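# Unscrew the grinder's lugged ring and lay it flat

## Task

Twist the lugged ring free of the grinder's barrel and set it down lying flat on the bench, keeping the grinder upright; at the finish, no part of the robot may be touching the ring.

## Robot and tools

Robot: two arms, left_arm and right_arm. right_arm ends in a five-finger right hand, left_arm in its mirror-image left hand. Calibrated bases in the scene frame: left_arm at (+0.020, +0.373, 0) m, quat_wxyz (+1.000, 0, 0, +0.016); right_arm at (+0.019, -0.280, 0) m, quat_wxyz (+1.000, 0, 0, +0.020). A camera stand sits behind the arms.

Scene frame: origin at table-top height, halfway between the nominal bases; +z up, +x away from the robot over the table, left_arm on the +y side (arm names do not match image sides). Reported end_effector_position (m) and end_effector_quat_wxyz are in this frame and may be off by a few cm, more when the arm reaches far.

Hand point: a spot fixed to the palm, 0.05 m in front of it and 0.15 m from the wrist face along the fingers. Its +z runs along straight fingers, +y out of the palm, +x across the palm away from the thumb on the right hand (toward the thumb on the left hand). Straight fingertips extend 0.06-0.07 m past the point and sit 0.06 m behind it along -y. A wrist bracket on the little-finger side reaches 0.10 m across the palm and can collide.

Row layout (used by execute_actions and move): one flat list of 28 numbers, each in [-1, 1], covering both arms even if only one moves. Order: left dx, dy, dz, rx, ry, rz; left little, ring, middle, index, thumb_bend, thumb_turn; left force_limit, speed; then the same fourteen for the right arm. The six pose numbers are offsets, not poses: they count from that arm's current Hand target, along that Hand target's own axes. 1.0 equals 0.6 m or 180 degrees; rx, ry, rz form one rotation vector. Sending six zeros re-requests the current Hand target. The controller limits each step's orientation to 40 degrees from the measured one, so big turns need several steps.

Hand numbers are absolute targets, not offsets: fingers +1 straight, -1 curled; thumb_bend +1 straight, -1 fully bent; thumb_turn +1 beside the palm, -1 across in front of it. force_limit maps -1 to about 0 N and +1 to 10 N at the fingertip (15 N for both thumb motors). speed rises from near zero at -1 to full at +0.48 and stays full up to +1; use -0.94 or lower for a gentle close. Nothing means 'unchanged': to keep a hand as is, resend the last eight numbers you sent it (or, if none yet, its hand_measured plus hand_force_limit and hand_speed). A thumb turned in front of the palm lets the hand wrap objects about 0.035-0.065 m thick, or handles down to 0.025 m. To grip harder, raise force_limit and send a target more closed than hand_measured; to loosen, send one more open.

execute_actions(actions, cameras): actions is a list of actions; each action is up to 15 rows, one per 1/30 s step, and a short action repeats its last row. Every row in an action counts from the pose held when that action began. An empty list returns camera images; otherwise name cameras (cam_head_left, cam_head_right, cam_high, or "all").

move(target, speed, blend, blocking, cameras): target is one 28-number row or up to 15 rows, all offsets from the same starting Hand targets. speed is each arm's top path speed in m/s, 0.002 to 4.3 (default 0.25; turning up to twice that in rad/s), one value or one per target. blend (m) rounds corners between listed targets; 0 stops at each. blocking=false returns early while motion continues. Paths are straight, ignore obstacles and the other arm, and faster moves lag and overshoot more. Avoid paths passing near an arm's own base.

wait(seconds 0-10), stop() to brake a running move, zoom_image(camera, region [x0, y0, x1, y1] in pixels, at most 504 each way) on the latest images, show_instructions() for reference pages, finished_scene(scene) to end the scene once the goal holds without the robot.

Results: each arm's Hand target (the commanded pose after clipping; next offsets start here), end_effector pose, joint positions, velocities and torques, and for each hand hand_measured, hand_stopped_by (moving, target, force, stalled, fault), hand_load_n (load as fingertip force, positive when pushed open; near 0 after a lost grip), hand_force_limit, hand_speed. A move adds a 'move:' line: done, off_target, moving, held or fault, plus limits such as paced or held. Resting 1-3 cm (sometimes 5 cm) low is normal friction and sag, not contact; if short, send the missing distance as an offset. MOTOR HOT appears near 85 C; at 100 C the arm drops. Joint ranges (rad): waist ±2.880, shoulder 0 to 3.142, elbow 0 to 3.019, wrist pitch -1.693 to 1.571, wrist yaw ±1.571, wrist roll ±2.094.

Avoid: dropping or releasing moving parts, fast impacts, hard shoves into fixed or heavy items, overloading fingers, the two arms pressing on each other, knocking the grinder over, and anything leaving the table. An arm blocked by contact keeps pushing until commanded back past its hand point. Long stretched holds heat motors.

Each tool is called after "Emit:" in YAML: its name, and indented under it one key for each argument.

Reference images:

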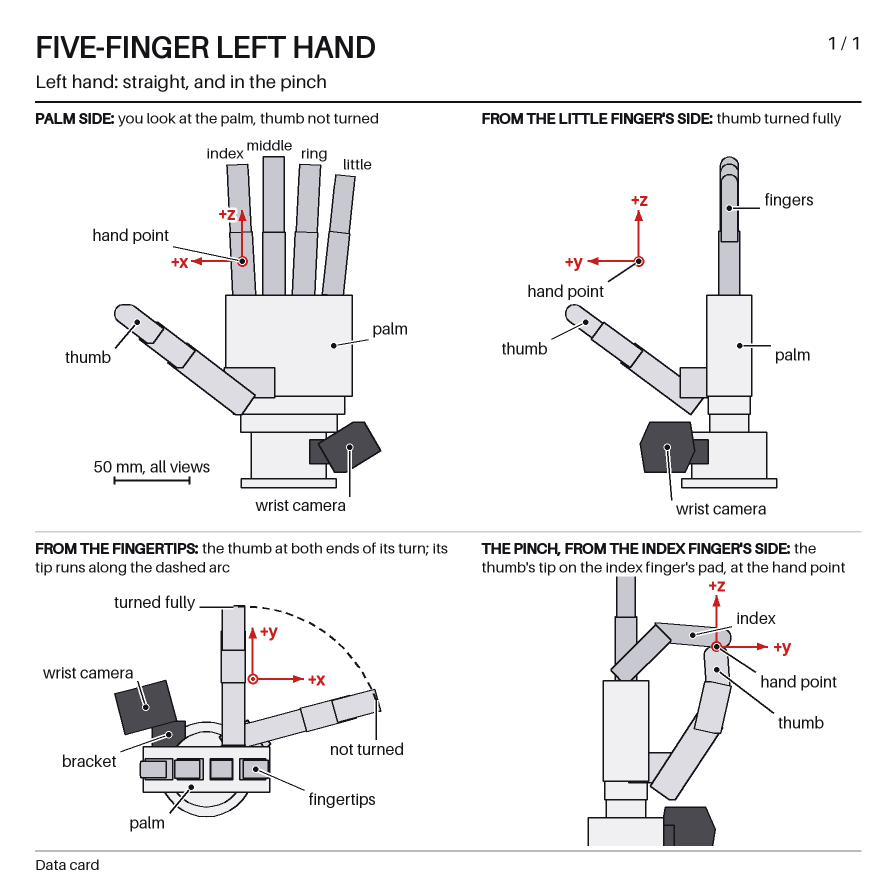

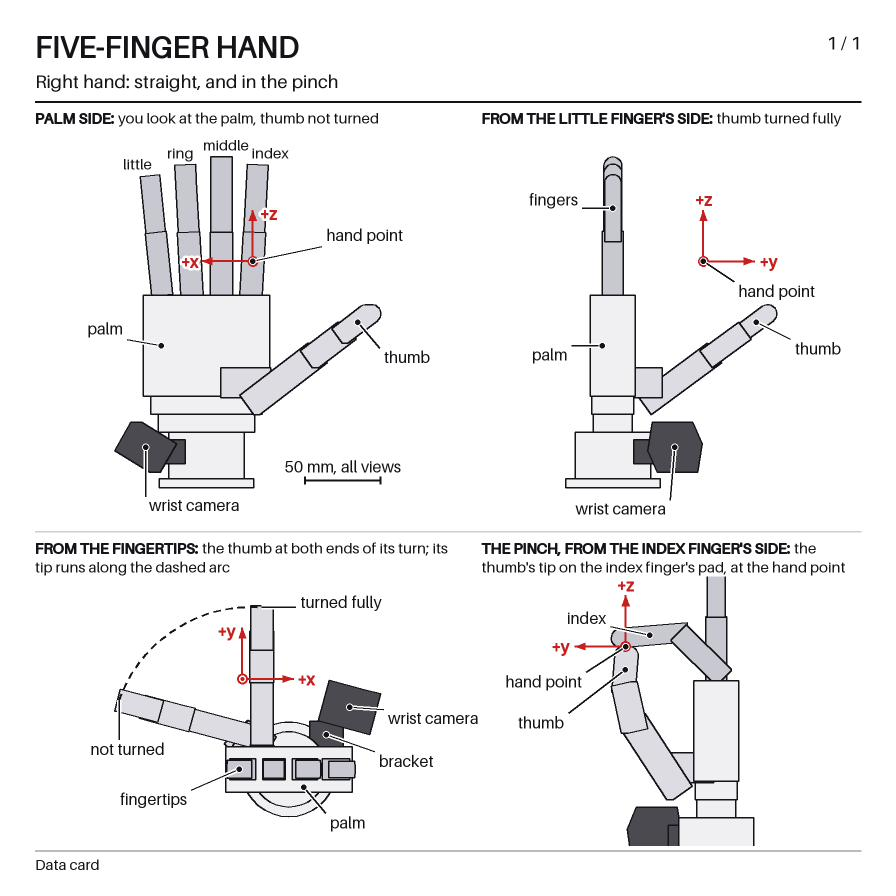

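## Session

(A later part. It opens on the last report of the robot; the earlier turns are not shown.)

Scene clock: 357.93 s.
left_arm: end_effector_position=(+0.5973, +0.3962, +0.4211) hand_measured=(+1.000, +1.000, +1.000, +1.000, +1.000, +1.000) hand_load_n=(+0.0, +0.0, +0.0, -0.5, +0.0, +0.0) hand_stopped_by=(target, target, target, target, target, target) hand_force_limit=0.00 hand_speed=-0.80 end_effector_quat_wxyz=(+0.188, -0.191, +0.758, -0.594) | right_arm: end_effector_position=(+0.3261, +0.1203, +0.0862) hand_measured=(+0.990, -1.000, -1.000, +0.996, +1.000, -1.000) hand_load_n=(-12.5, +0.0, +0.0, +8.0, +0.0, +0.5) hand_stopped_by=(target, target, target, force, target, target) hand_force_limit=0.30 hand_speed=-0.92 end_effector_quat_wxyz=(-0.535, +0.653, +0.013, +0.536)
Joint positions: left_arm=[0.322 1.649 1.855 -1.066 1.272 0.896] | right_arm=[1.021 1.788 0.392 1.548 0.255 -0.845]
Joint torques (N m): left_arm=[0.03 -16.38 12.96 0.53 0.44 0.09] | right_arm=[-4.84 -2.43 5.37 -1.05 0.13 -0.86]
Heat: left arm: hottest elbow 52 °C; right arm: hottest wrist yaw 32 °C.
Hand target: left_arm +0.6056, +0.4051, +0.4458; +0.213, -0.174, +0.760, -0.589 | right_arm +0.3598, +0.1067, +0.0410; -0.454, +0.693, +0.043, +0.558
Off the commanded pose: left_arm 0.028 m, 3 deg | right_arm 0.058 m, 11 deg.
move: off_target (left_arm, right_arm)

Emit:
move:
  target:
    - [0,0,0,0,0,0,1,1,1,1,1,1,0,-0.8,0.015,-0.0512,0,0,0,0.06,0.99,-1,-1,1,1,-1,-0.4,-0.5]
    - [0,0,0,0,0,0,1,1,1,1,1,1,0,-0.8,0.0055,-0.0648,-0.157,0,0,0.06,0.99,-1,-1,1,1,-1,-0.4,-0.5]
  speed: 0.08
  cameras: ["all"]

Emit:
zoom_image:
  camera: "cam_high"
  region: [350, 170, 420, 240]

Emit:
zoom_image:
  camera: "cam_head_left"
  region: [240, 275, 310, 345]

Scene clock: 366.23 s.
left_arm: end_effector_position=(+0.5973, +0.3962, +0.4211) hand_measured=(+1.000, +1.000, +1.000, +1.000, +1.000, +1.000) hand_load_n=(+0.0, +0.0, -0.5, +0.0, +0.0, +0.0) hand_stopped_by=(target, target, target, target, target, target) hand_force_limit=0.00 hand_speed=-0.80 end_effector_quat_wxyz=(+0.188, -0.191, +0.758, -0.594) | right_arm: end_effector_position=(+0.2751, +0.0608, +0.0561) hand_measured=(+0.990, -1.000, -1.000, +1.000, +1.000, -1.000) hand_load_n=(+0.0, +0.0, +0.0, +0.0, +0.0, +0.5) hand_stopped_by=(target, target, target, force, target, target) hand_force_limit=-0.40 hand_speed=-0.50 end_effector_quat_wxyz=(-0.495, +0.701, -0.025, +0.512)
Joint positions: left_arm=[0.322 1.649 1.855 -1.066 1.272 0.896] | right_arm=[1.122 1.699 0.215 1.501 0.43 -0.774]
Joint torques (N m): left_arm=[-0.5 -16.38 12.97 0.44 0.39 0.1] | right_arm=[0.03 -7.88 2.06 2.7 0.19 0.03]
Heat: left arm: hottest elbow 52 °C; right arm: hottest wrist yaw 31 °C.
Hand target: left_arm +0.6056, +0.4051, +0.4458; +0.213, -0.174, +0.760, -0.589 | right_arm +0.2698, +0.0640, +0.0630; -0.505, +0.694, -0.023, +0.513
Off the commanded pose: left_arm 0.028 m, 3 deg | right_arm 0.009 m, 1 deg.
move: off_target (left_arm)

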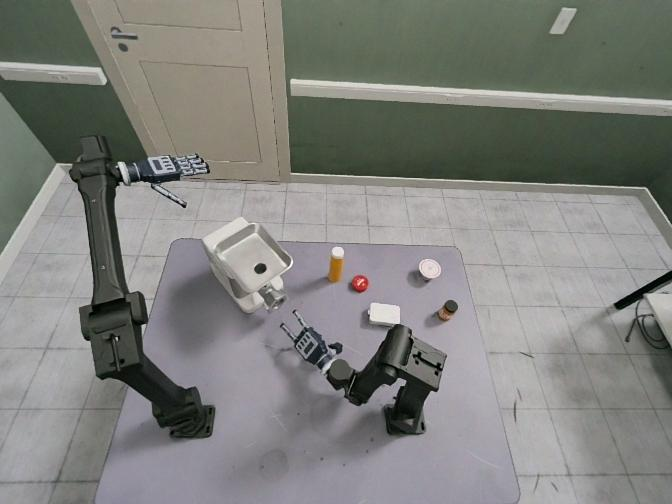

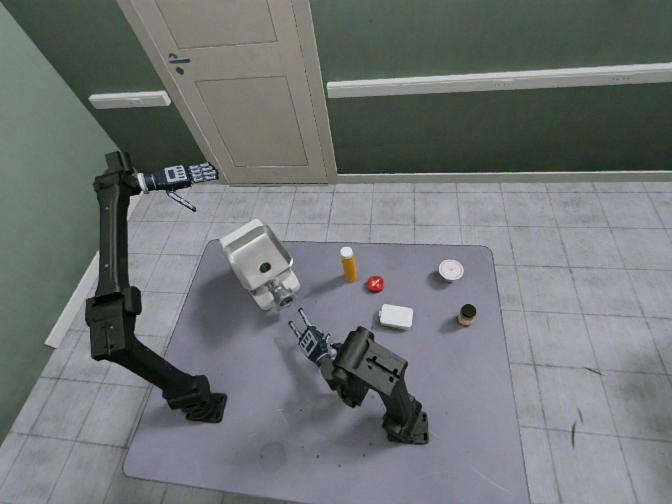

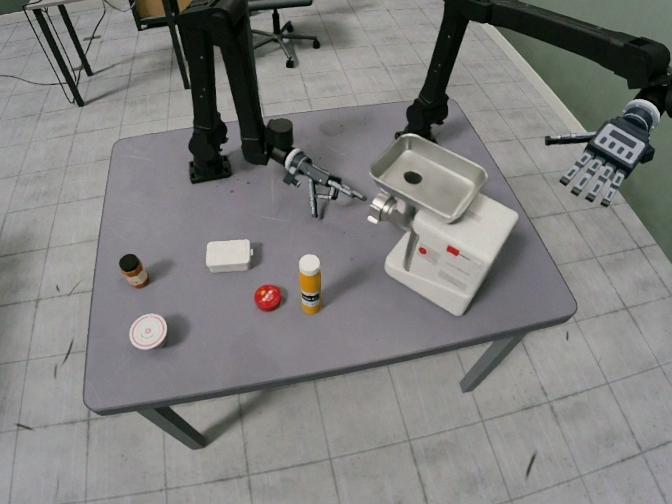

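Scaled by 7.200 from the camera's 672x504 image, which has a finer 960x720 frame.

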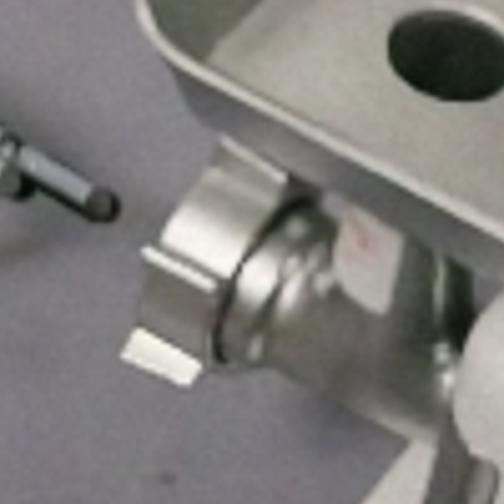

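Scaled by 7.200 from the camera's 672x504 image, which has a finer 960x720 frame.

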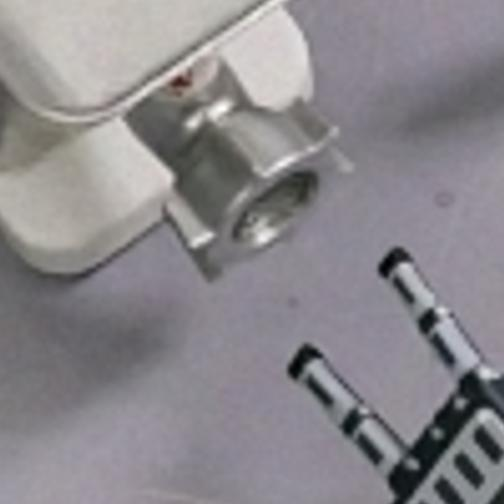

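Emit:
zoom_image:
  camera: "cam_head_left"
  region: [258, 284, 298, 324]

Emit:
zoom_image:
  camera: "cam_head_right"
  region: [266, 282, 306, 322]

Scaled by 12.600 from the camera's 672x504 image, which has a finer 960x720 frame.

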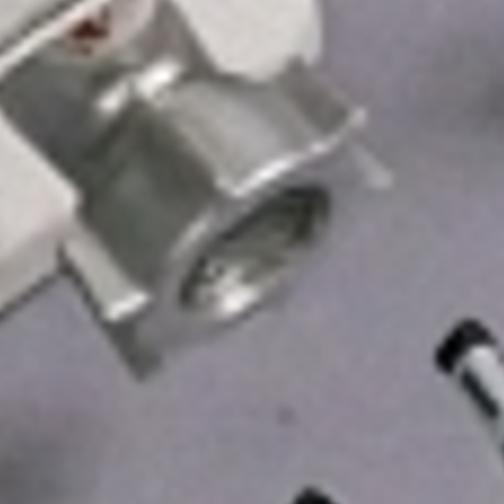

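Scaled by 12.600 from the camera's 672x504 image, which has a finer 960x720 frame.

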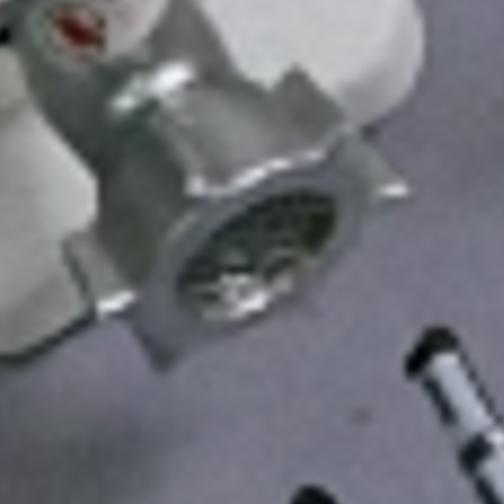

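Emit:
move:
  target: [0,0,0,0,0,0,1,1,1,1,1,1,0,-0.8,0.0565,-0.1027,0.0961,0.2368,-0.1392,-0.2776,-1,-1,-1,0.5,1,-1,-0.4,-0.3]
  speed: 0.25
  cameras: ["all"]

Scene clock: 371.40 s.
left_arm: end_effector_position=(+0.5973, +0.3962, +0.4211) hand_measured=(+1.000, +1.000, +1.000, +1.000, +1.000, +1.000) hand_load_n=(+0.0, +0.0, +0.0, +0.0, +0.0, -0.5) hand_stopped_by=(target, target, target, target, target, target) hand_force_limit=0.00 hand_speed=-0.80 end_effector_quat_wxyz=(+0.188, -0.191, +0.758, -0.594) | right_arm: end_effector_position=(+0.2802, +0.1069, +0.1077) hand_measured=(-1.000, -1.000, -1.000, +0.500, +1.000, -1.000) hand_load_n=(+0.0, +0.0, +0.0, +0.0, +0.0, +0.5) hand_stopped_by=(target, target, target, target, target, target) hand_force_limit=-0.40 hand_speed=-0.30 end_effector_quat_wxyz=(-0.457, +0.524, +0.548, +0.465)
Joint positions: left_arm=[0.322 1.649 1.855 -1.066 1.272 0.896] | right_arm=[0.735 1.403 0.339 0.848 -0.796 -1.757]
Joint torques (N m): left_arm=[0.03 -16.26 12.98 0.47 0.42 0.08] | right_arm=[-2.32 -8 8.44 1.74 -0.26 -0.08]
Heat: left arm: hottest elbow 52 °C; right arm: hottest wrist yaw 30 °C.
Hand target: left_arm +0.6056, +0.4051, +0.4458; +0.213, -0.174, +0.760, -0.589 | right_arm +0.2981, +0.1146, +0.1328; -0.450, +0.506, +0.548, +0.491
Off the commanded pose: left_arm 0.028 m, 3 deg | right_arm 0.032 m, 4 deg.
move: off_target (left_arm, right_arm)

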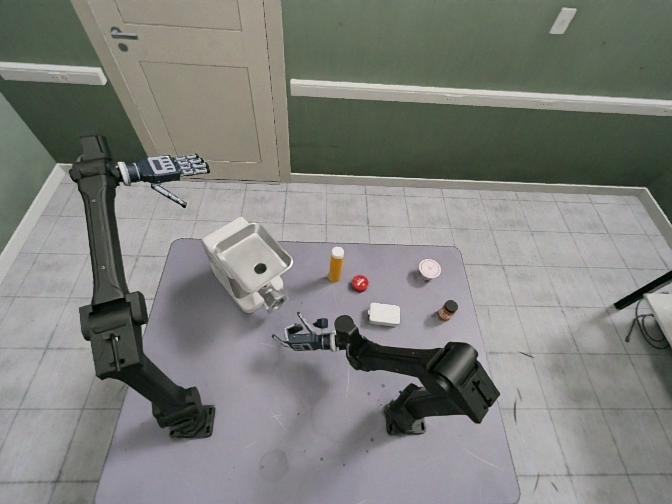

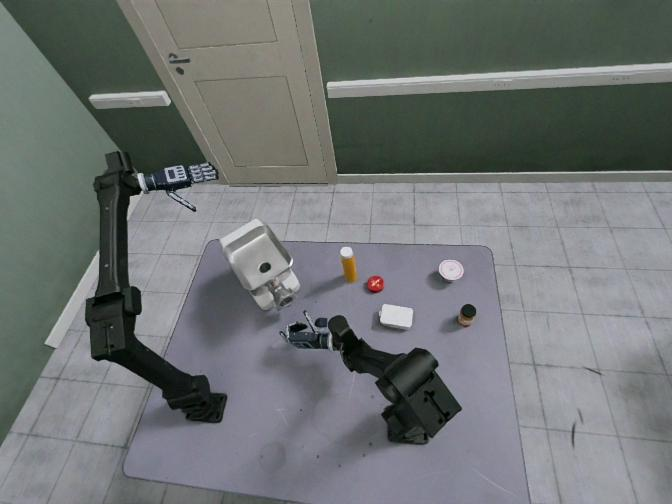

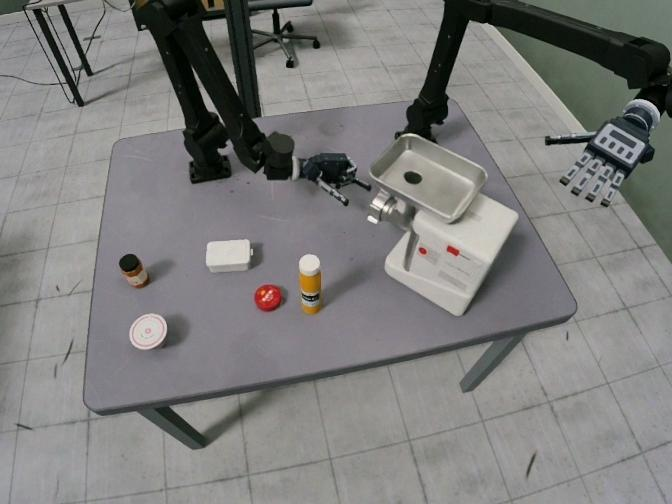

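Emit:
move:
  target: [0,0,0,0,0,0,1,1,1,1,1,1,0,-0.8,0.0401,0.0085,-0.0112,0,0,0,-1,-1,-1,0.5,1,-1,-0.4,-0.3]
  speed: 0.15
  cameras: ["all"]

Emit:
zoom_image:
  camera: "cam_head_left"
  region: [240, 275, 340, 350]

Emit:
zoom_image:
  camera: "cam_head_right"
  region: [250, 275, 350, 350]

Emit:
zoom_image:
  camera: "cam_high"
  region: [300, 140, 420, 240]

Scene clock: 373.20 s.
left_arm: end_effector_position=(+0.5973, +0.3962, +0.4211) hand_measured=(+1.000, +1.000, +1.000, +1.000, +1.000, +1.000) hand_load_n=(+0.0, +0.0, -0.5, +0.0, +0.0, -0.5) hand_stopped_by=(target, target, target, target, target, target) hand_force_limit=0.00 hand_speed=-0.80 end_effector_quat_wxyz=(+0.188, -0.191, +0.758, -0.594) | right_arm: end_effector_position=(+0.2833, +0.1032, +0.1313) hand_measured=(-1.000, -1.000, -1.000, +0.500, +1.000, -1.000) hand_load_n=(+0.0, +0.0, +0.0, +0.0, +0.0, +0.5) hand_stopped_by=(target, target, target, target, target, target) hand_force_limit=-0.40 hand_speed=-0.30 end_effector_quat_wxyz=(-0.457, +0.524, +0.548, +0.466)
Joint positions: left_arm=[0.322 1.649 1.855 -1.066 1.272 0.896] | right_arm=[0.718 1.298 0.358 0.722 -0.813 -1.762]
Joint torques (N m): left_arm=[-0.15 -16.21 12.96 0.54 0.41 0.11] | right_arm=[-2.26 -7 9.54 1.7 -0.26 -0.1]
Heat: left arm: hottest elbow 52 °C; right arm: hottest wrist yaw 30 °C.
Hand target: left_arm +0.6056, +0.4051, +0.4458; +0.213, -0.174, +0.760, -0.589 | right_arm +0.3012, +0.1106, +0.1580; -0.450, +0.506, +0.548, +0.491
Off the commanded pose: left_arm 0.028 m, 3 deg | right_arm 0.033 m, 4 deg.
move: off_target (left_arm, right_arm)

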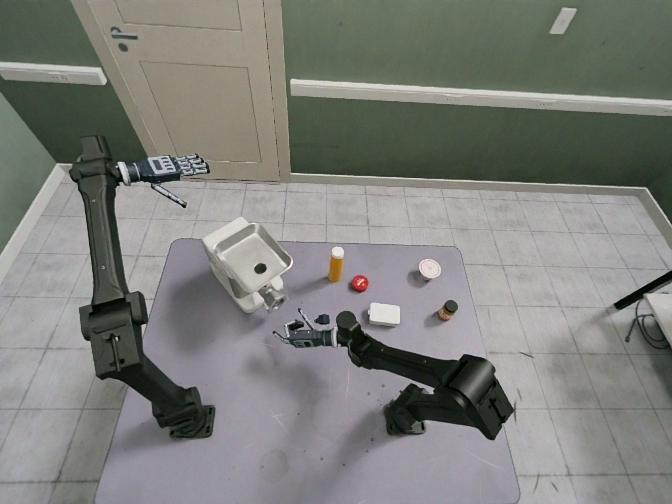

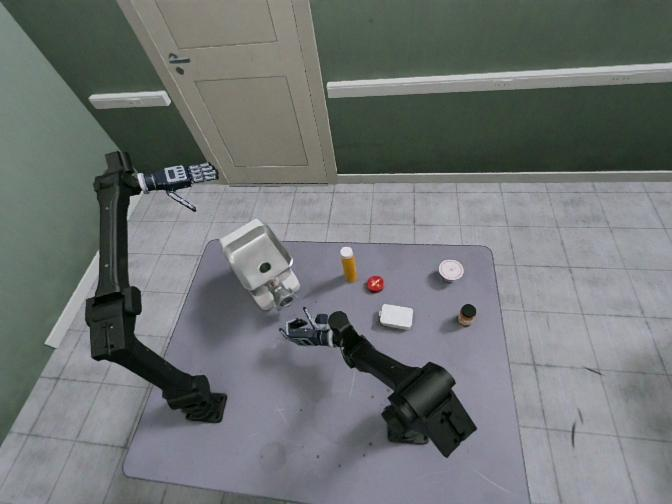

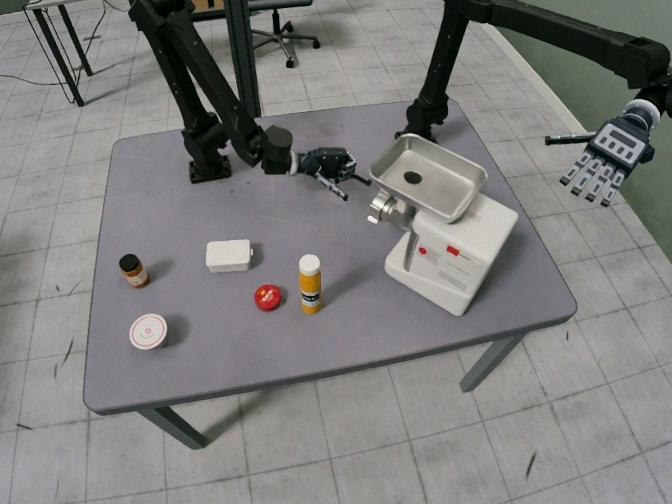

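Scaled by 5.040 from the camera's 672x504 image, which has a finer 960x720 frame.

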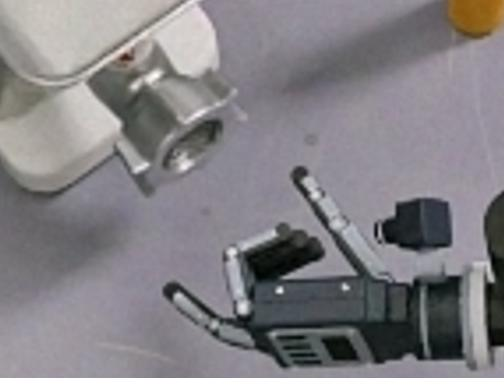

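Scaled by 5.040 from the camera's 672x504 image, which has a finer 960x720 frame.

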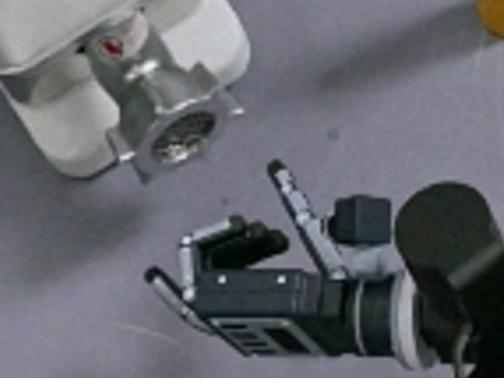

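Scaled by 4.200 from the camera's 672x504 image, which has a finer 960x720 frame.

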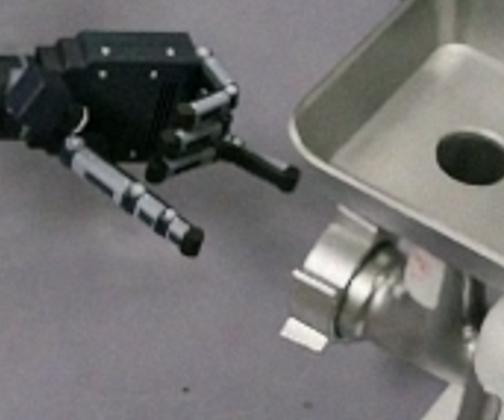

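Emit:
move:
  target: [0,0,0,0,0,0,1,1,1,1,1,1,0,-0.8,0,0.06,0.045,0,0.012,-0.016,-1,-1,-1,0.5,1,-1,-0.4,-0.3]
  speed: 0.1
  cameras: ["all"]

Emit:
zoom_image:
  camera: "cam_head_left"
  region: [240, 275, 320, 335]

Emit:
zoom_image:
  camera: "cam_head_right"
  region: [250, 275, 330, 335]

Emit:
zoom_image:
  camera: "cam_high"
  region: [340, 160, 420, 240]

Scene clock: 376.00 s.
left_arm: end_effector_position=(+0.5973, +0.3962, +0.4211) hand_measured=(+1.000, +1.000, +1.000, +1.000, +1.000, +1.000) hand_load_n=(+0.0, +0.0, +0.0, +0.0, +0.0, -0.5) hand_stopped_by=(target, target, target, target, target, target) hand_force_limit=0.00 hand_speed=-0.80 end_effector_quat_wxyz=(+0.188, -0.191, +0.758, -0.594) | right_arm: end_effector_position=(+0.3184, +0.1293, +0.1401) hand_measured=(-1.000, -1.000, -1.000, +0.500, +1.000, -1.000) hand_load_n=(+0.0, +0.0, +0.0, +0.0, +0.0, +0.5) hand_stopped_by=(target, target, target, target, target, target) hand_force_limit=-0.40 hand_speed=-0.30 end_effector_quat_wxyz=(-0.455, +0.498, +0.552, +0.490)
Joint positions: left_arm=[0.322 1.649 1.855 -1.066 1.272 0.896] | right_arm=[0.699 1.434 0.454 0.82 -0.838 -1.778]
Joint torques (N m): left_arm=[-0.21 -16.09 12.9 0.46 0.4 0.1] | right_arm=[-2.08 -6.01 9.28 2.54 -0.23 -0.07]
Heat: left arm: hottest elbow 52 °C; right arm: hottest wrist yaw 30 °C.
Hand target: left_arm +0.6056, +0.4051, +0.4458; +0.213, -0.174, +0.760, -0.589 | right_arm +0.3373, +0.1376, +0.1578; -0.448, +0.483, +0.552, +0.512
Off the commanded pose: left_arm 0.028 m, 3 deg | right_arm 0.027 m, 3 deg.
move: off_target (left_arm, right_arm)

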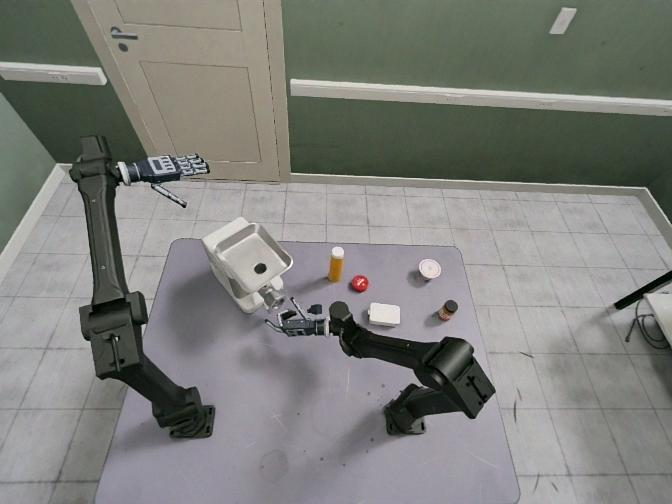

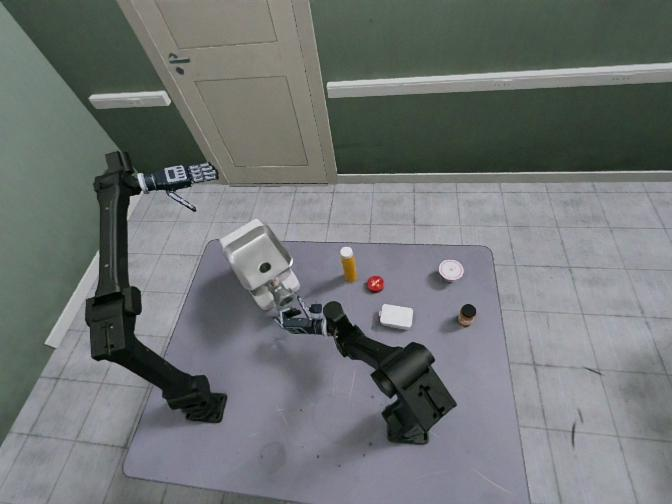

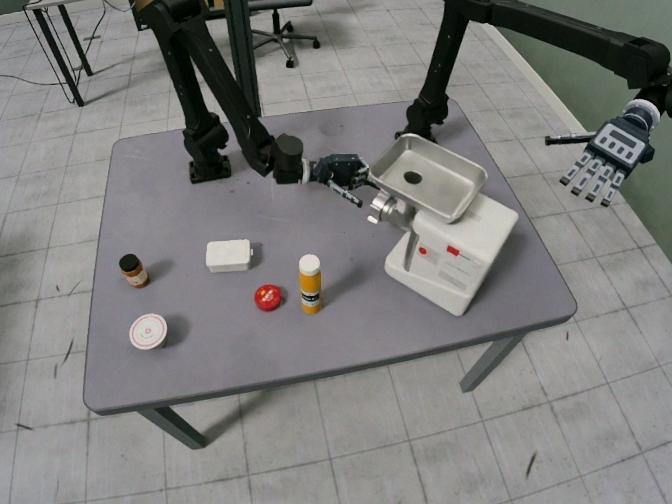

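Scaled by 6.300 from the camera's 672x504 image, which has a finer 960x720 frame.

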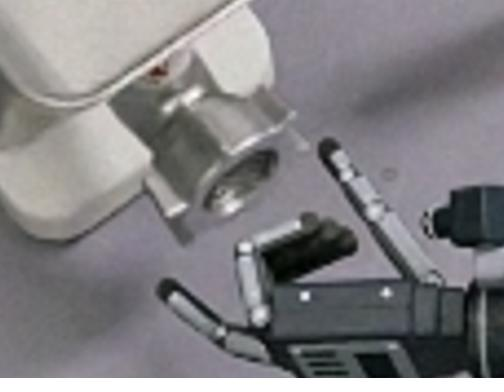

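Scaled by 6.300 from the camera's 672x504 image, which has a finer 960x720 frame.

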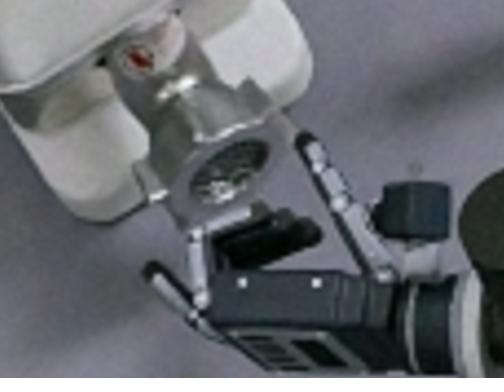

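Scaled by 6.300 from the camera's 672x504 image, which has a finer 960x720 frame.

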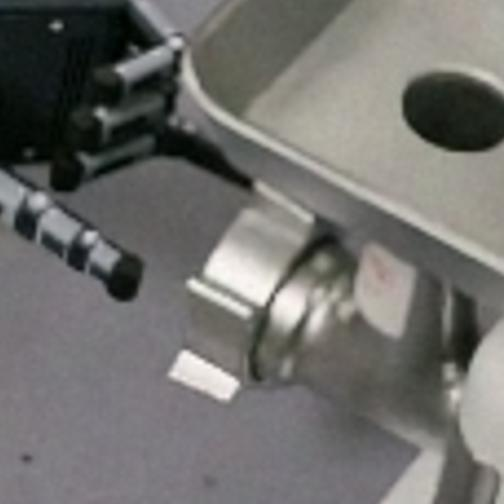

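Emit:
move:
  target: [0,0,0,0,0,0,1,1,1,1,1,1,0,-0.8,-0.0225,0.0025,-0.0045,0,0,0,-1,-1,-1,0.5,1,-1,-0.4,-0.3]
  speed: 0.06

Scene clock: 378.10 s.
left_arm: end_effector_position=(+0.5973, +0.3962, +0.4211) hand_measured=(+1.000, +1.000, +1.000, +1.000, +1.000, +1.000) hand_load_n=(+0.0, +0.0, +0.0, +0.0, +0.0, -0.5) hand_stopped_by=(target, target, target, target, target, target) hand_force_limit=0.00 hand_speed=-0.80 end_effector_quat_wxyz=(+0.188, -0.191, +0.758, -0.594) | right_arm: end_effector_position=(+0.3233, +0.1286, +0.1312) hand_measured=(-1.000, -1.000, -1.000, +0.500, +1.000, -1.000) hand_load_n=(+0.0, +0.0, +0.0, +0.0, +0.0, +0.5) hand_stopped_by=(target, target, target, target, target, target) hand_force_limit=-0.40 hand_speed=-0.30 end_effector_quat_wxyz=(-0.455, +0.496, +0.552, +0.492)
Joint positions: left_arm=[0.322 1.649 1.855 -1.066 1.272 0.896] | right_arm=[0.687 1.48 0.454 0.872 -0.852 -1.78]
Joint torques (N m): left_arm=[-0.15 -16.26 13 0.5 0.4 0.11] | right_arm=[-2.2 -6.48 8.34 2.51 -0.22 -0.08]
Heat: left arm: hottest elbow 52 °C; right arm: hottest elbow 29 °C.
Hand target: left_arm +0.6056, +0.4051, +0.4458; +0.213, -0.174, +0.760, -0.589 | right_arm +0.3405, +0.1340, +0.1449; -0.448, +0.483, +0.552, +0.512
Off the commanded pose: left_arm 0.028 m, 3 deg | right_arm 0.023 m, 3 deg.
move: off_target (left_arm, right_arm)

Emit:
move:
  target: [0,0,0,0,0,0,1,1,1,1,1,1,0,-0.8,0.004,0.0373,0.028,0,0,0,-1,-1,-1,0.5,1,-1,-0.4,-0.3]
  speed: 0.06
  cameras: ["all"]

Emit:
zoom_image:
  camera: "cam_head_left"
  region: [240, 275, 320, 335]

Emit:
zoom_image:
  camera: "cam_head_right"
  region: [250, 275, 330, 335]

Emit:
zoom_image:
  camera: "cam_high"
  region: [340, 160, 420, 240]

Scene clock: 379.43 s.
left_arm: end_effector_position=(+0.5973, +0.3962, +0.4211) hand_measured=(+1.000, +1.000, +1.000, +1.000, +1.000, +1.000) hand_load_n=(+0.0, +0.0, +0.0, +0.0, +0.0, +0.0) hand_stopped_by=(target, target, target, target, target, target) hand_force_limit=0.00 hand_speed=-0.80 end_effector_quat_wxyz=(+0.188, -0.191, +0.758, -0.594) | right_arm: end_effector_position=(+0.3442, +0.1450, +0.1379) hand_measured=(-1.000, -1.000, -1.000, +0.500, +1.000, -1.000) hand_load_n=(+0.0, +0.0, +0.5, +0.0, +0.0, +0.5) hand_stopped_by=(target, target, target, target, target, target) hand_force_limit=-0.40 hand_speed=-0.30 end_effector_quat_wxyz=(-0.455, +0.491, +0.552, +0.498)
Joint positions: left_arm=[0.322 1.649 1.855 -1.066 1.272 0.896] | right_arm=[0.682 1.527 0.525 0.864 -0.856 -1.78]
Joint torques (N m): left_arm=[0.15 -16.26 13.01 0.42 0.42 0.1] | right_arm=[-2.08 -7.59 8.99 1.66 -0.21 -0.08]
Heat: left arm: hottest elbow 52 °C; right arm: hottest elbow 29 °C.
Hand target: left_arm +0.6056, +0.4051, +0.4458; +0.213, -0.174, +0.760, -0.589 | right_arm +0.3624, +0.1512, +0.1491; -0.448, +0.483, +0.552, +0.512
Off the commanded pose: left_arm 0.028 m, 3 deg | right_arm 0.022 m, 2 deg.
move: off_target (left_arm, right_arm)

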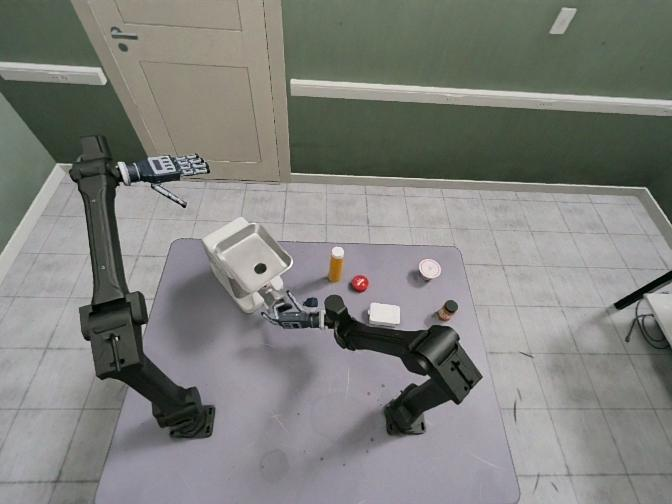

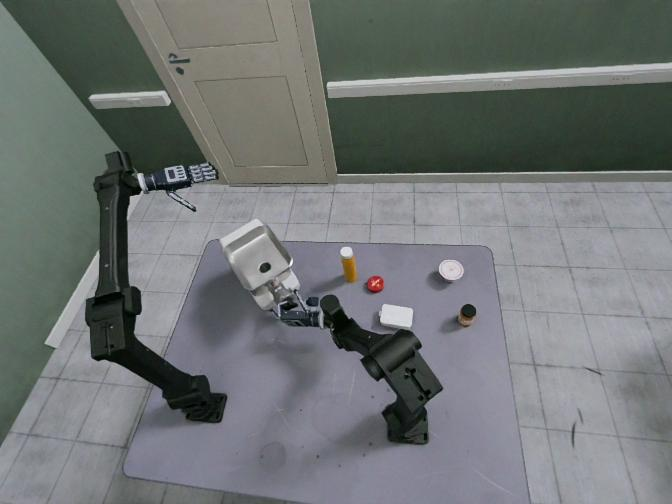

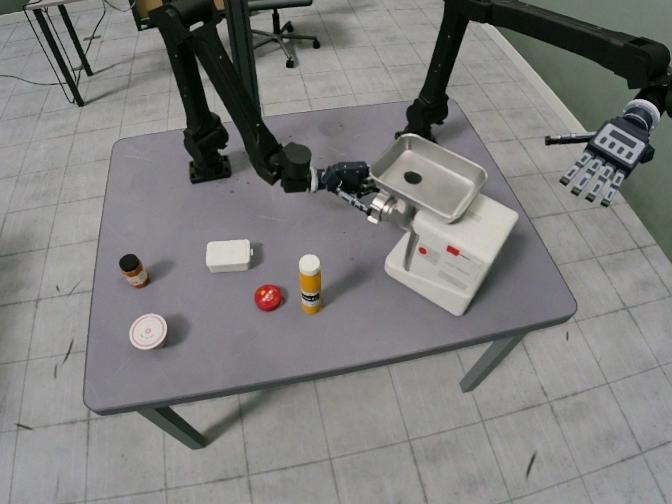

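Scaled by 6.300 from the camera's 672x504 image, which has a finer 960x720 frame.

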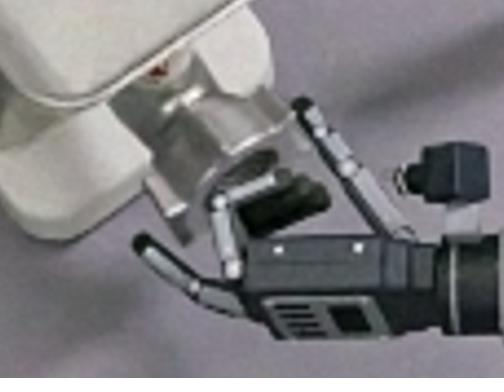

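Scaled by 6.300 from the camera's 672x504 image, which has a finer 960x720 frame.

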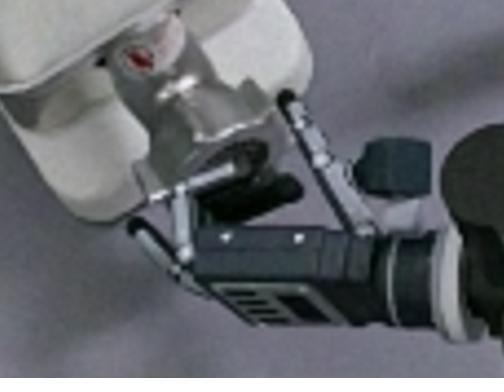

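Scaled by 6.300 from the camera's 672x504 image, which has a finer 960x720 frame.

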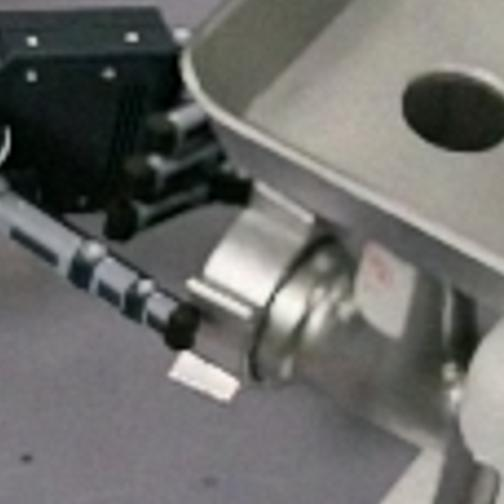

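Emit:
move:
  target:
    - [0,0,0,0,0,0,1,1,1,1,1,1,0,-0.8,-0.006,0.010,0.009,0,0,0,-1,-1,-1,0.5,1,-1,-0.4,-0.3]
    - [0,0,0,0,0,0,1,1,1,1,1,1,0,-0.8,-0.006,0.010,0.009,0,0,0,-1,-1,-1,-0.1,0.6,-1,-0.4,-0.9]
  speed: 0.06

Scene clock: 381.80 s.
left_arm: end_effector_position=(+0.5973, +0.3962, +0.4211) hand_measured=(+1.000, +1.000, +1.000, +1.000, +1.000, +1.000) hand_load_n=(-0.5, +0.0, +0.0, +0.0, +0.0, +0.0) hand_stopped_by=(target, target, target, target, target, target) hand_force_limit=0.00 hand_speed=-0.80 end_effector_quat_wxyz=(+0.188, -0.191, +0.758, -0.594) | right_arm: end_effector_position=(+0.3504, +0.1498, +0.1335) hand_measured=(-1.000, -1.000, -1.000, +0.296, +0.888, -1.000) hand_load_n=(+0.0, +0.0, +0.0, +4.0, +4.0, +2.5) hand_stopped_by=(target, target, target, force, force, target) hand_force_limit=-0.40 hand_speed=-0.90 end_effector_quat_wxyz=(-0.455, +0.493, +0.552, +0.496)
Joint positions: left_arm=[0.322 1.649 1.855 -1.066 1.272 0.896] | right_arm=[0.68 1.554 0.546 0.864 -0.858 -1.78]
Joint torques (N m): left_arm=[-0.26 -16.15 12.97 0.49 0.44 0.11] | right_arm=[-2.08 -7.82 8.98 1.92 -0.17 -0.08]
Heat: left arm: hottest elbow 52 °C; right arm: hottest elbow 29 °C.
Hand target: left_arm +0.6056, +0.4051, +0.4458; +0.213, -0.174, +0.760, -0.589 | right_arm +0.3687, +0.1564, +0.1458; -0.448, +0.483, +0.552, +0.512
Off the commanded pose: left_arm 0.028 m, 3 deg | right_arm 0.023 m, 2 deg.
move: off_target (left_arm, right_arm); target 2's new numbers were sent with right_arm's hand 0.024 m and 2 deg from that target

Emit:
move:
  target: [0,0,0,0,0,0,1,1,1,1,1,1,0,-0.8,-0.002,0.002,-0.0027,0,-0.0711,-0.0533,-1,-1,-1,-0.1,0.6,-1,-0.4,-0.9]
  speed: 0.08

Scene clock: 384.43 s.
left_arm: end_effector_position=(+0.5973, +0.3962, +0.4211) hand_measured=(+1.000, +1.000, +1.000, +1.000, +1.000, +1.000) hand_load_n=(+0.0, +0.0, +0.0, +0.0, +0.0, -0.5) hand_stopped_by=(target, target, target, target, target, target) hand_force_limit=0.00 hand_speed=-0.80 end_effector_quat_wxyz=(+0.188, -0.191, +0.758, -0.594) | right_arm: end_effector_position=(+0.3523, +0.1505, +0.1368) hand_measured=(-1.000, -1.000, -1.000, +0.298, +0.890, -0.998) hand_load_n=(+0.0, +0.0, +0.0, +20.0, +15.0, +58.0) hand_stopped_by=(target, target, target, force, force, target) hand_force_limit=-0.40 hand_speed=-0.90 end_effector_quat_wxyz=(-0.400, +0.517, +0.591, +0.473)
Joint positions: left_arm=[0.322 1.649 1.855 -1.066 1.272 0.896] | right_arm=[0.71 1.445 0.593 0.518 -0.774 -1.958]
Joint velocities: left_arm=[0.005 -0.005 -0.012 -0.007 -0.051 -0.154] | right_arm=[within noise]
Joint torques (N m): left_arm=[0.09 -16.67 12.81 0.5 0.4 0.11] | right_arm=[-1.2 -7.82 8.99 0.69 1.73 -1]
Heat: left arm: hottest elbow 52 °C; right arm: hottest elbow 29 °C.
Hand target: left_arm +0.6056, +0.4051, +0.4458; +0.213, -0.174, +0.760, -0.589 | right_arm +0.3701, +0.1547, +0.1450; -0.339, +0.489, +0.637, +0.490
Off the commanded pose: left_arm 0.028 m, 3 deg | right_arm 0.020 m, 10 deg.
joint sent to its limit (right arm) — joint 6 (wrist roll), lower limit. The joint targets are off in orientation, not in position.
move: off_target (left_arm, right_arm)

Emit:
move:
  target: [0,0,0,0,0,0,1,1,1,1,1,1,0,-0.8,0.001,-0.001,0.0015,0,0.04,0.03,-1,-1,-1,-0.1,0.6,-1,-0.4,-0.9]
  speed: 0.08
  cameras: ["all"]

Emit:
zoom_image:
  camera: "cam_high"
  region: [350, 170, 420, 240]

Emit:
zoom_image:
  camera: "cam_head_left"
  region: [250, 275, 310, 335]

Emit:
zoom_image:
  camera: "cam_head_right"
  region: [250, 275, 310, 335]

Scene clock: 386.37 s.
left_arm: end_effector_position=(+0.5973, +0.3962, +0.4211) hand_measured=(+1.000, +1.000, +1.000, +1.000, +1.000, +1.000) hand_load_n=(+0.0, +0.0, +0.0, +0.0, +0.0, +0.0) hand_stopped_by=(target, target, target, target, target, target) hand_force_limit=0.00 hand_speed=-0.80 end_effector_quat_wxyz=(+0.188, -0.191, +0.758, -0.594) | right_arm: end_effector_position=(+0.3517, +0.1527, +0.1381) hand_measured=(-1.000, -1.000, -1.000, +0.298, +0.890, -0.998) hand_load_n=(+0.0, +0.0, +0.0, +10.5, +10.0, +21.5) hand_stopped_by=(target, target, target, force, force, target) hand_force_limit=-0.40 hand_speed=-0.90 end_effector_quat_wxyz=(-0.422, +0.501, +0.584, +0.479)
Joint positions: left_arm=[0.322 1.649 1.855 -1.066 1.272 0.896] | right_arm=[0.695 1.48 0.585 0.619 -0.83 -1.916]
Joint torques (N m): left_arm=[-0.09 -16.44 12.93 0.53 0.42 0.07] | right_arm=[-2.02 -6.77 8.28 2.78 0.47 -0.39]
Heat: left arm: hottest elbow 52 °C; right arm: hottest elbow 30 °C.
Hand target: left_arm +0.6056, +0.4051, +0.4458; +0.213, -0.174, +0.760, -0.589 | right_arm +0.3693, +0.1557, +0.1452; -0.401, +0.486, +0.591, +0.504
Off the commanded pose: left_arm 0.028 m, 3 deg | right_arm 0.019 m, 4 deg.
move: off_target (left_arm, right_arm)

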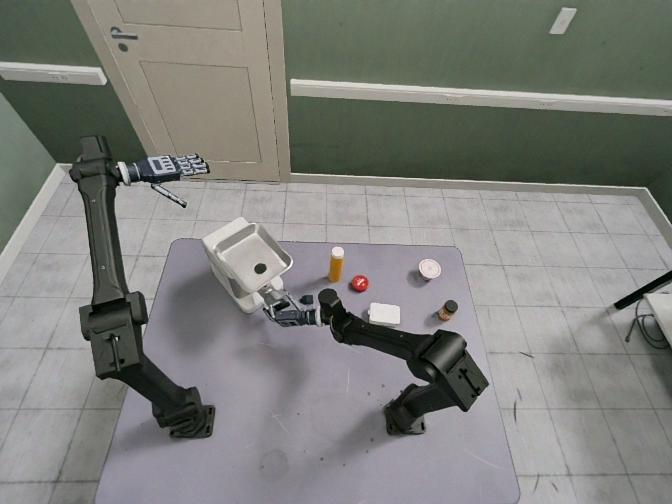

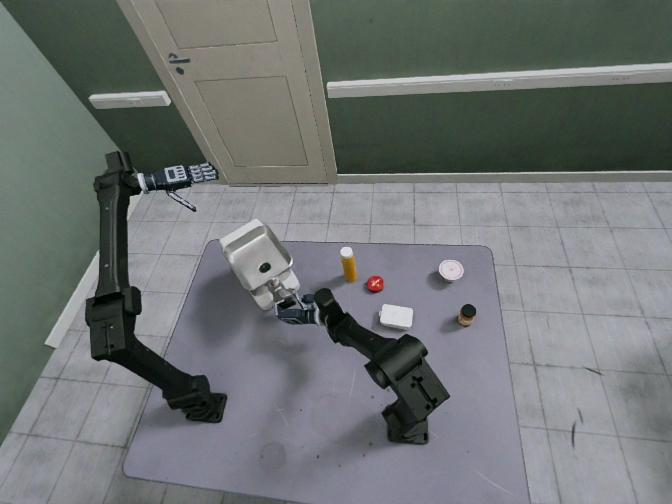

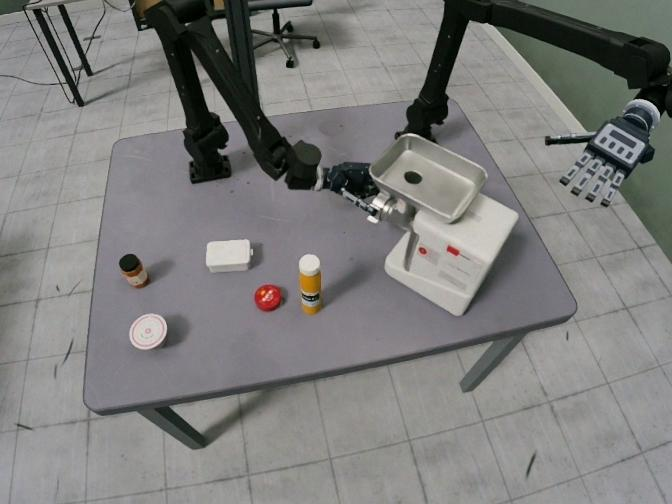

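Scaled by 7.200 from the camera's 672x504 image, which has a finer 960x720 frame.

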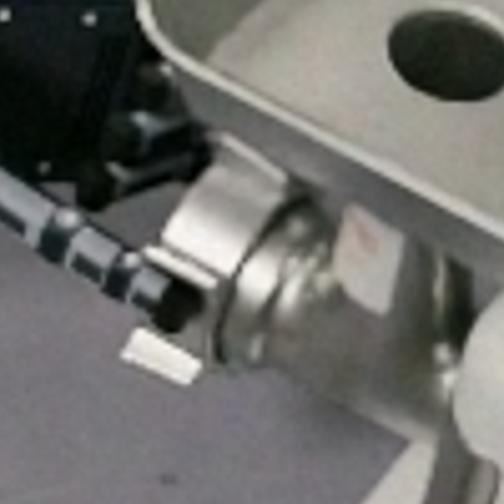

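Scaled by 8.400 from the camera's 672x504 image, which has a finer 960x720 frame.

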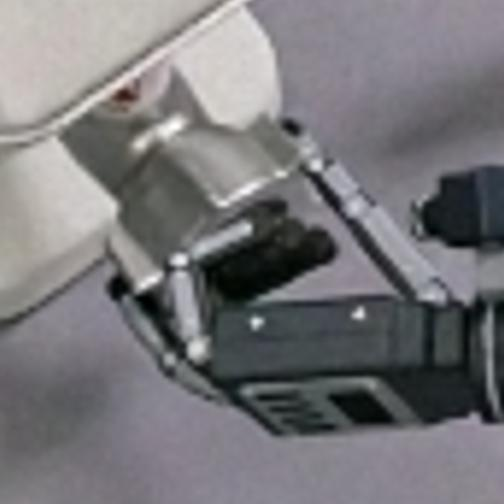

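Scaled by 8.400 from the camera's 672x504 image, which has a finer 960x720 frame.

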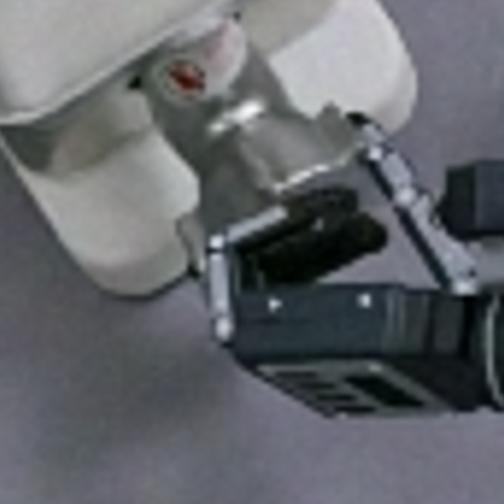

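Emit:
move:
  target: [0,0,0,0,0,0,1,1,1,1,1,1,0,-0.8,-0.0121,-0.0027,0.0036,0,0.0222,0.0167,-1,-1,-1,-0.1,0.6,-1,-0.4,-0.9]
  speed: 0.06

Scene clock: 390.20 s.
left_arm: end_effector_position=(+0.5973, +0.3962, +0.4211) hand_measured=(+1.000, +1.000, +1.000, +1.000, +1.000, +1.000) hand_load_n=(+0.0, +0.0, +0.0, +0.0, +0.0, +0.0) hand_stopped_by=(target, target, target, target, target, target) hand_force_limit=0.00 hand_speed=-0.80 end_effector_quat_wxyz=(+0.188, -0.191, +0.758, -0.594) | right_arm: end_effector_position=(+0.3578, +0.1567, +0.1362) hand_measured=(-1.000, -1.000, -1.000, +0.296, +0.888, -1.000) hand_load_n=(+0.0, +0.0, +0.0, +2.0, +2.0, +0.5) hand_stopped_by=(target, target, target, force, force, target) hand_force_limit=-0.40 hand_speed=-0.90 end_effector_quat_wxyz=(-0.436, +0.481, +0.570, +0.503)
Joint positions: left_arm=[0.322 1.649 1.855 -1.066 1.272 0.896] | right_arm=[0.685 1.559 0.575 0.813 -0.851 -1.856]
Joint torques (N m): left_arm=[-0.15 -16.38 12.94 0.43 0.41 0.09] | right_arm=[-2.02 -7.71 7.16 2.51 -0.04 0.14]
Heat: left arm: hottest elbow 52 °C; right arm: hottest elbow 30 °C.
Hand target: left_arm +0.6056, +0.4051, +0.4458; +0.213, -0.174, +0.760, -0.589 | right_arm +0.3693, +0.1566, +0.1374; -0.435, +0.484, +0.563, +0.510
Off the commanded pose: left_arm 0.028 m, 3 deg | right_arm 0.012 m, 1 deg.
move: off_target (left_arm, right_arm)

Emit:
move:
  target: [0,0,0,0,0,0,1,1,1,1,1,1,0,-0.8,-0.0009,-0.0073,-0.0069,0,-0.0267,-0.02,-1,-1,-1,-0.1,0.6,-1,-0.4,-0.9]
  speed: 0.06

Scene clock: 392.03 s.
left_arm: end_effector_position=(+0.5973, +0.3962, +0.4211) hand_measured=(+1.000, +1.000, +1.000, +1.000, +1.000, +1.000) hand_load_n=(+0.0, +0.0, +0.0, +0.0, +0.0, +0.0) hand_stopped_by=(target, target, target, target, target, target) hand_force_limit=0.00 hand_speed=-0.80 end_effector_quat_wxyz=(+0.188, -0.191, +0.758, -0.594) | right_arm: end_effector_position=(+0.3591, +0.1547, +0.1355) hand_measured=(-1.000, -1.000, -1.000, +0.298, +0.888, -0.998) hand_load_n=(+0.0, +0.0, +0.0, +15.5, +5.0, +31.0) hand_stopped_by=(target, target, target, force, force, target) hand_force_limit=-0.40 hand_speed=-0.90 end_effector_quat_wxyz=(-0.416, +0.491, +0.585, +0.494)
Joint positions: left_arm=[0.322 1.649 1.855 -1.066 1.272 0.896] | right_arm=[0.689 1.519 0.586 0.685 -0.827 -1.928]
Joint torques (N m): left_arm=[-0.44 -16.44 12.93 0.46 0.4 0.09] | right_arm=[-1.38 -10.05 6.61 0.59 0.69 -0.46]
Heat: left arm: hottest elbow 52 °C; right arm: hottest elbow 30 °C.
Hand target: left_arm +0.6056, +0.4051, +0.4458; +0.213, -0.174, +0.760, -0.589 | right_arm +0.3651, +0.1523, +0.1367; -0.394, +0.487, +0.596, +0.502
Off the commanded pose: left_arm 0.028 m, 3 deg | right_arm 0.006 m, 3 deg.
move: off_target (left_arm, right_arm)


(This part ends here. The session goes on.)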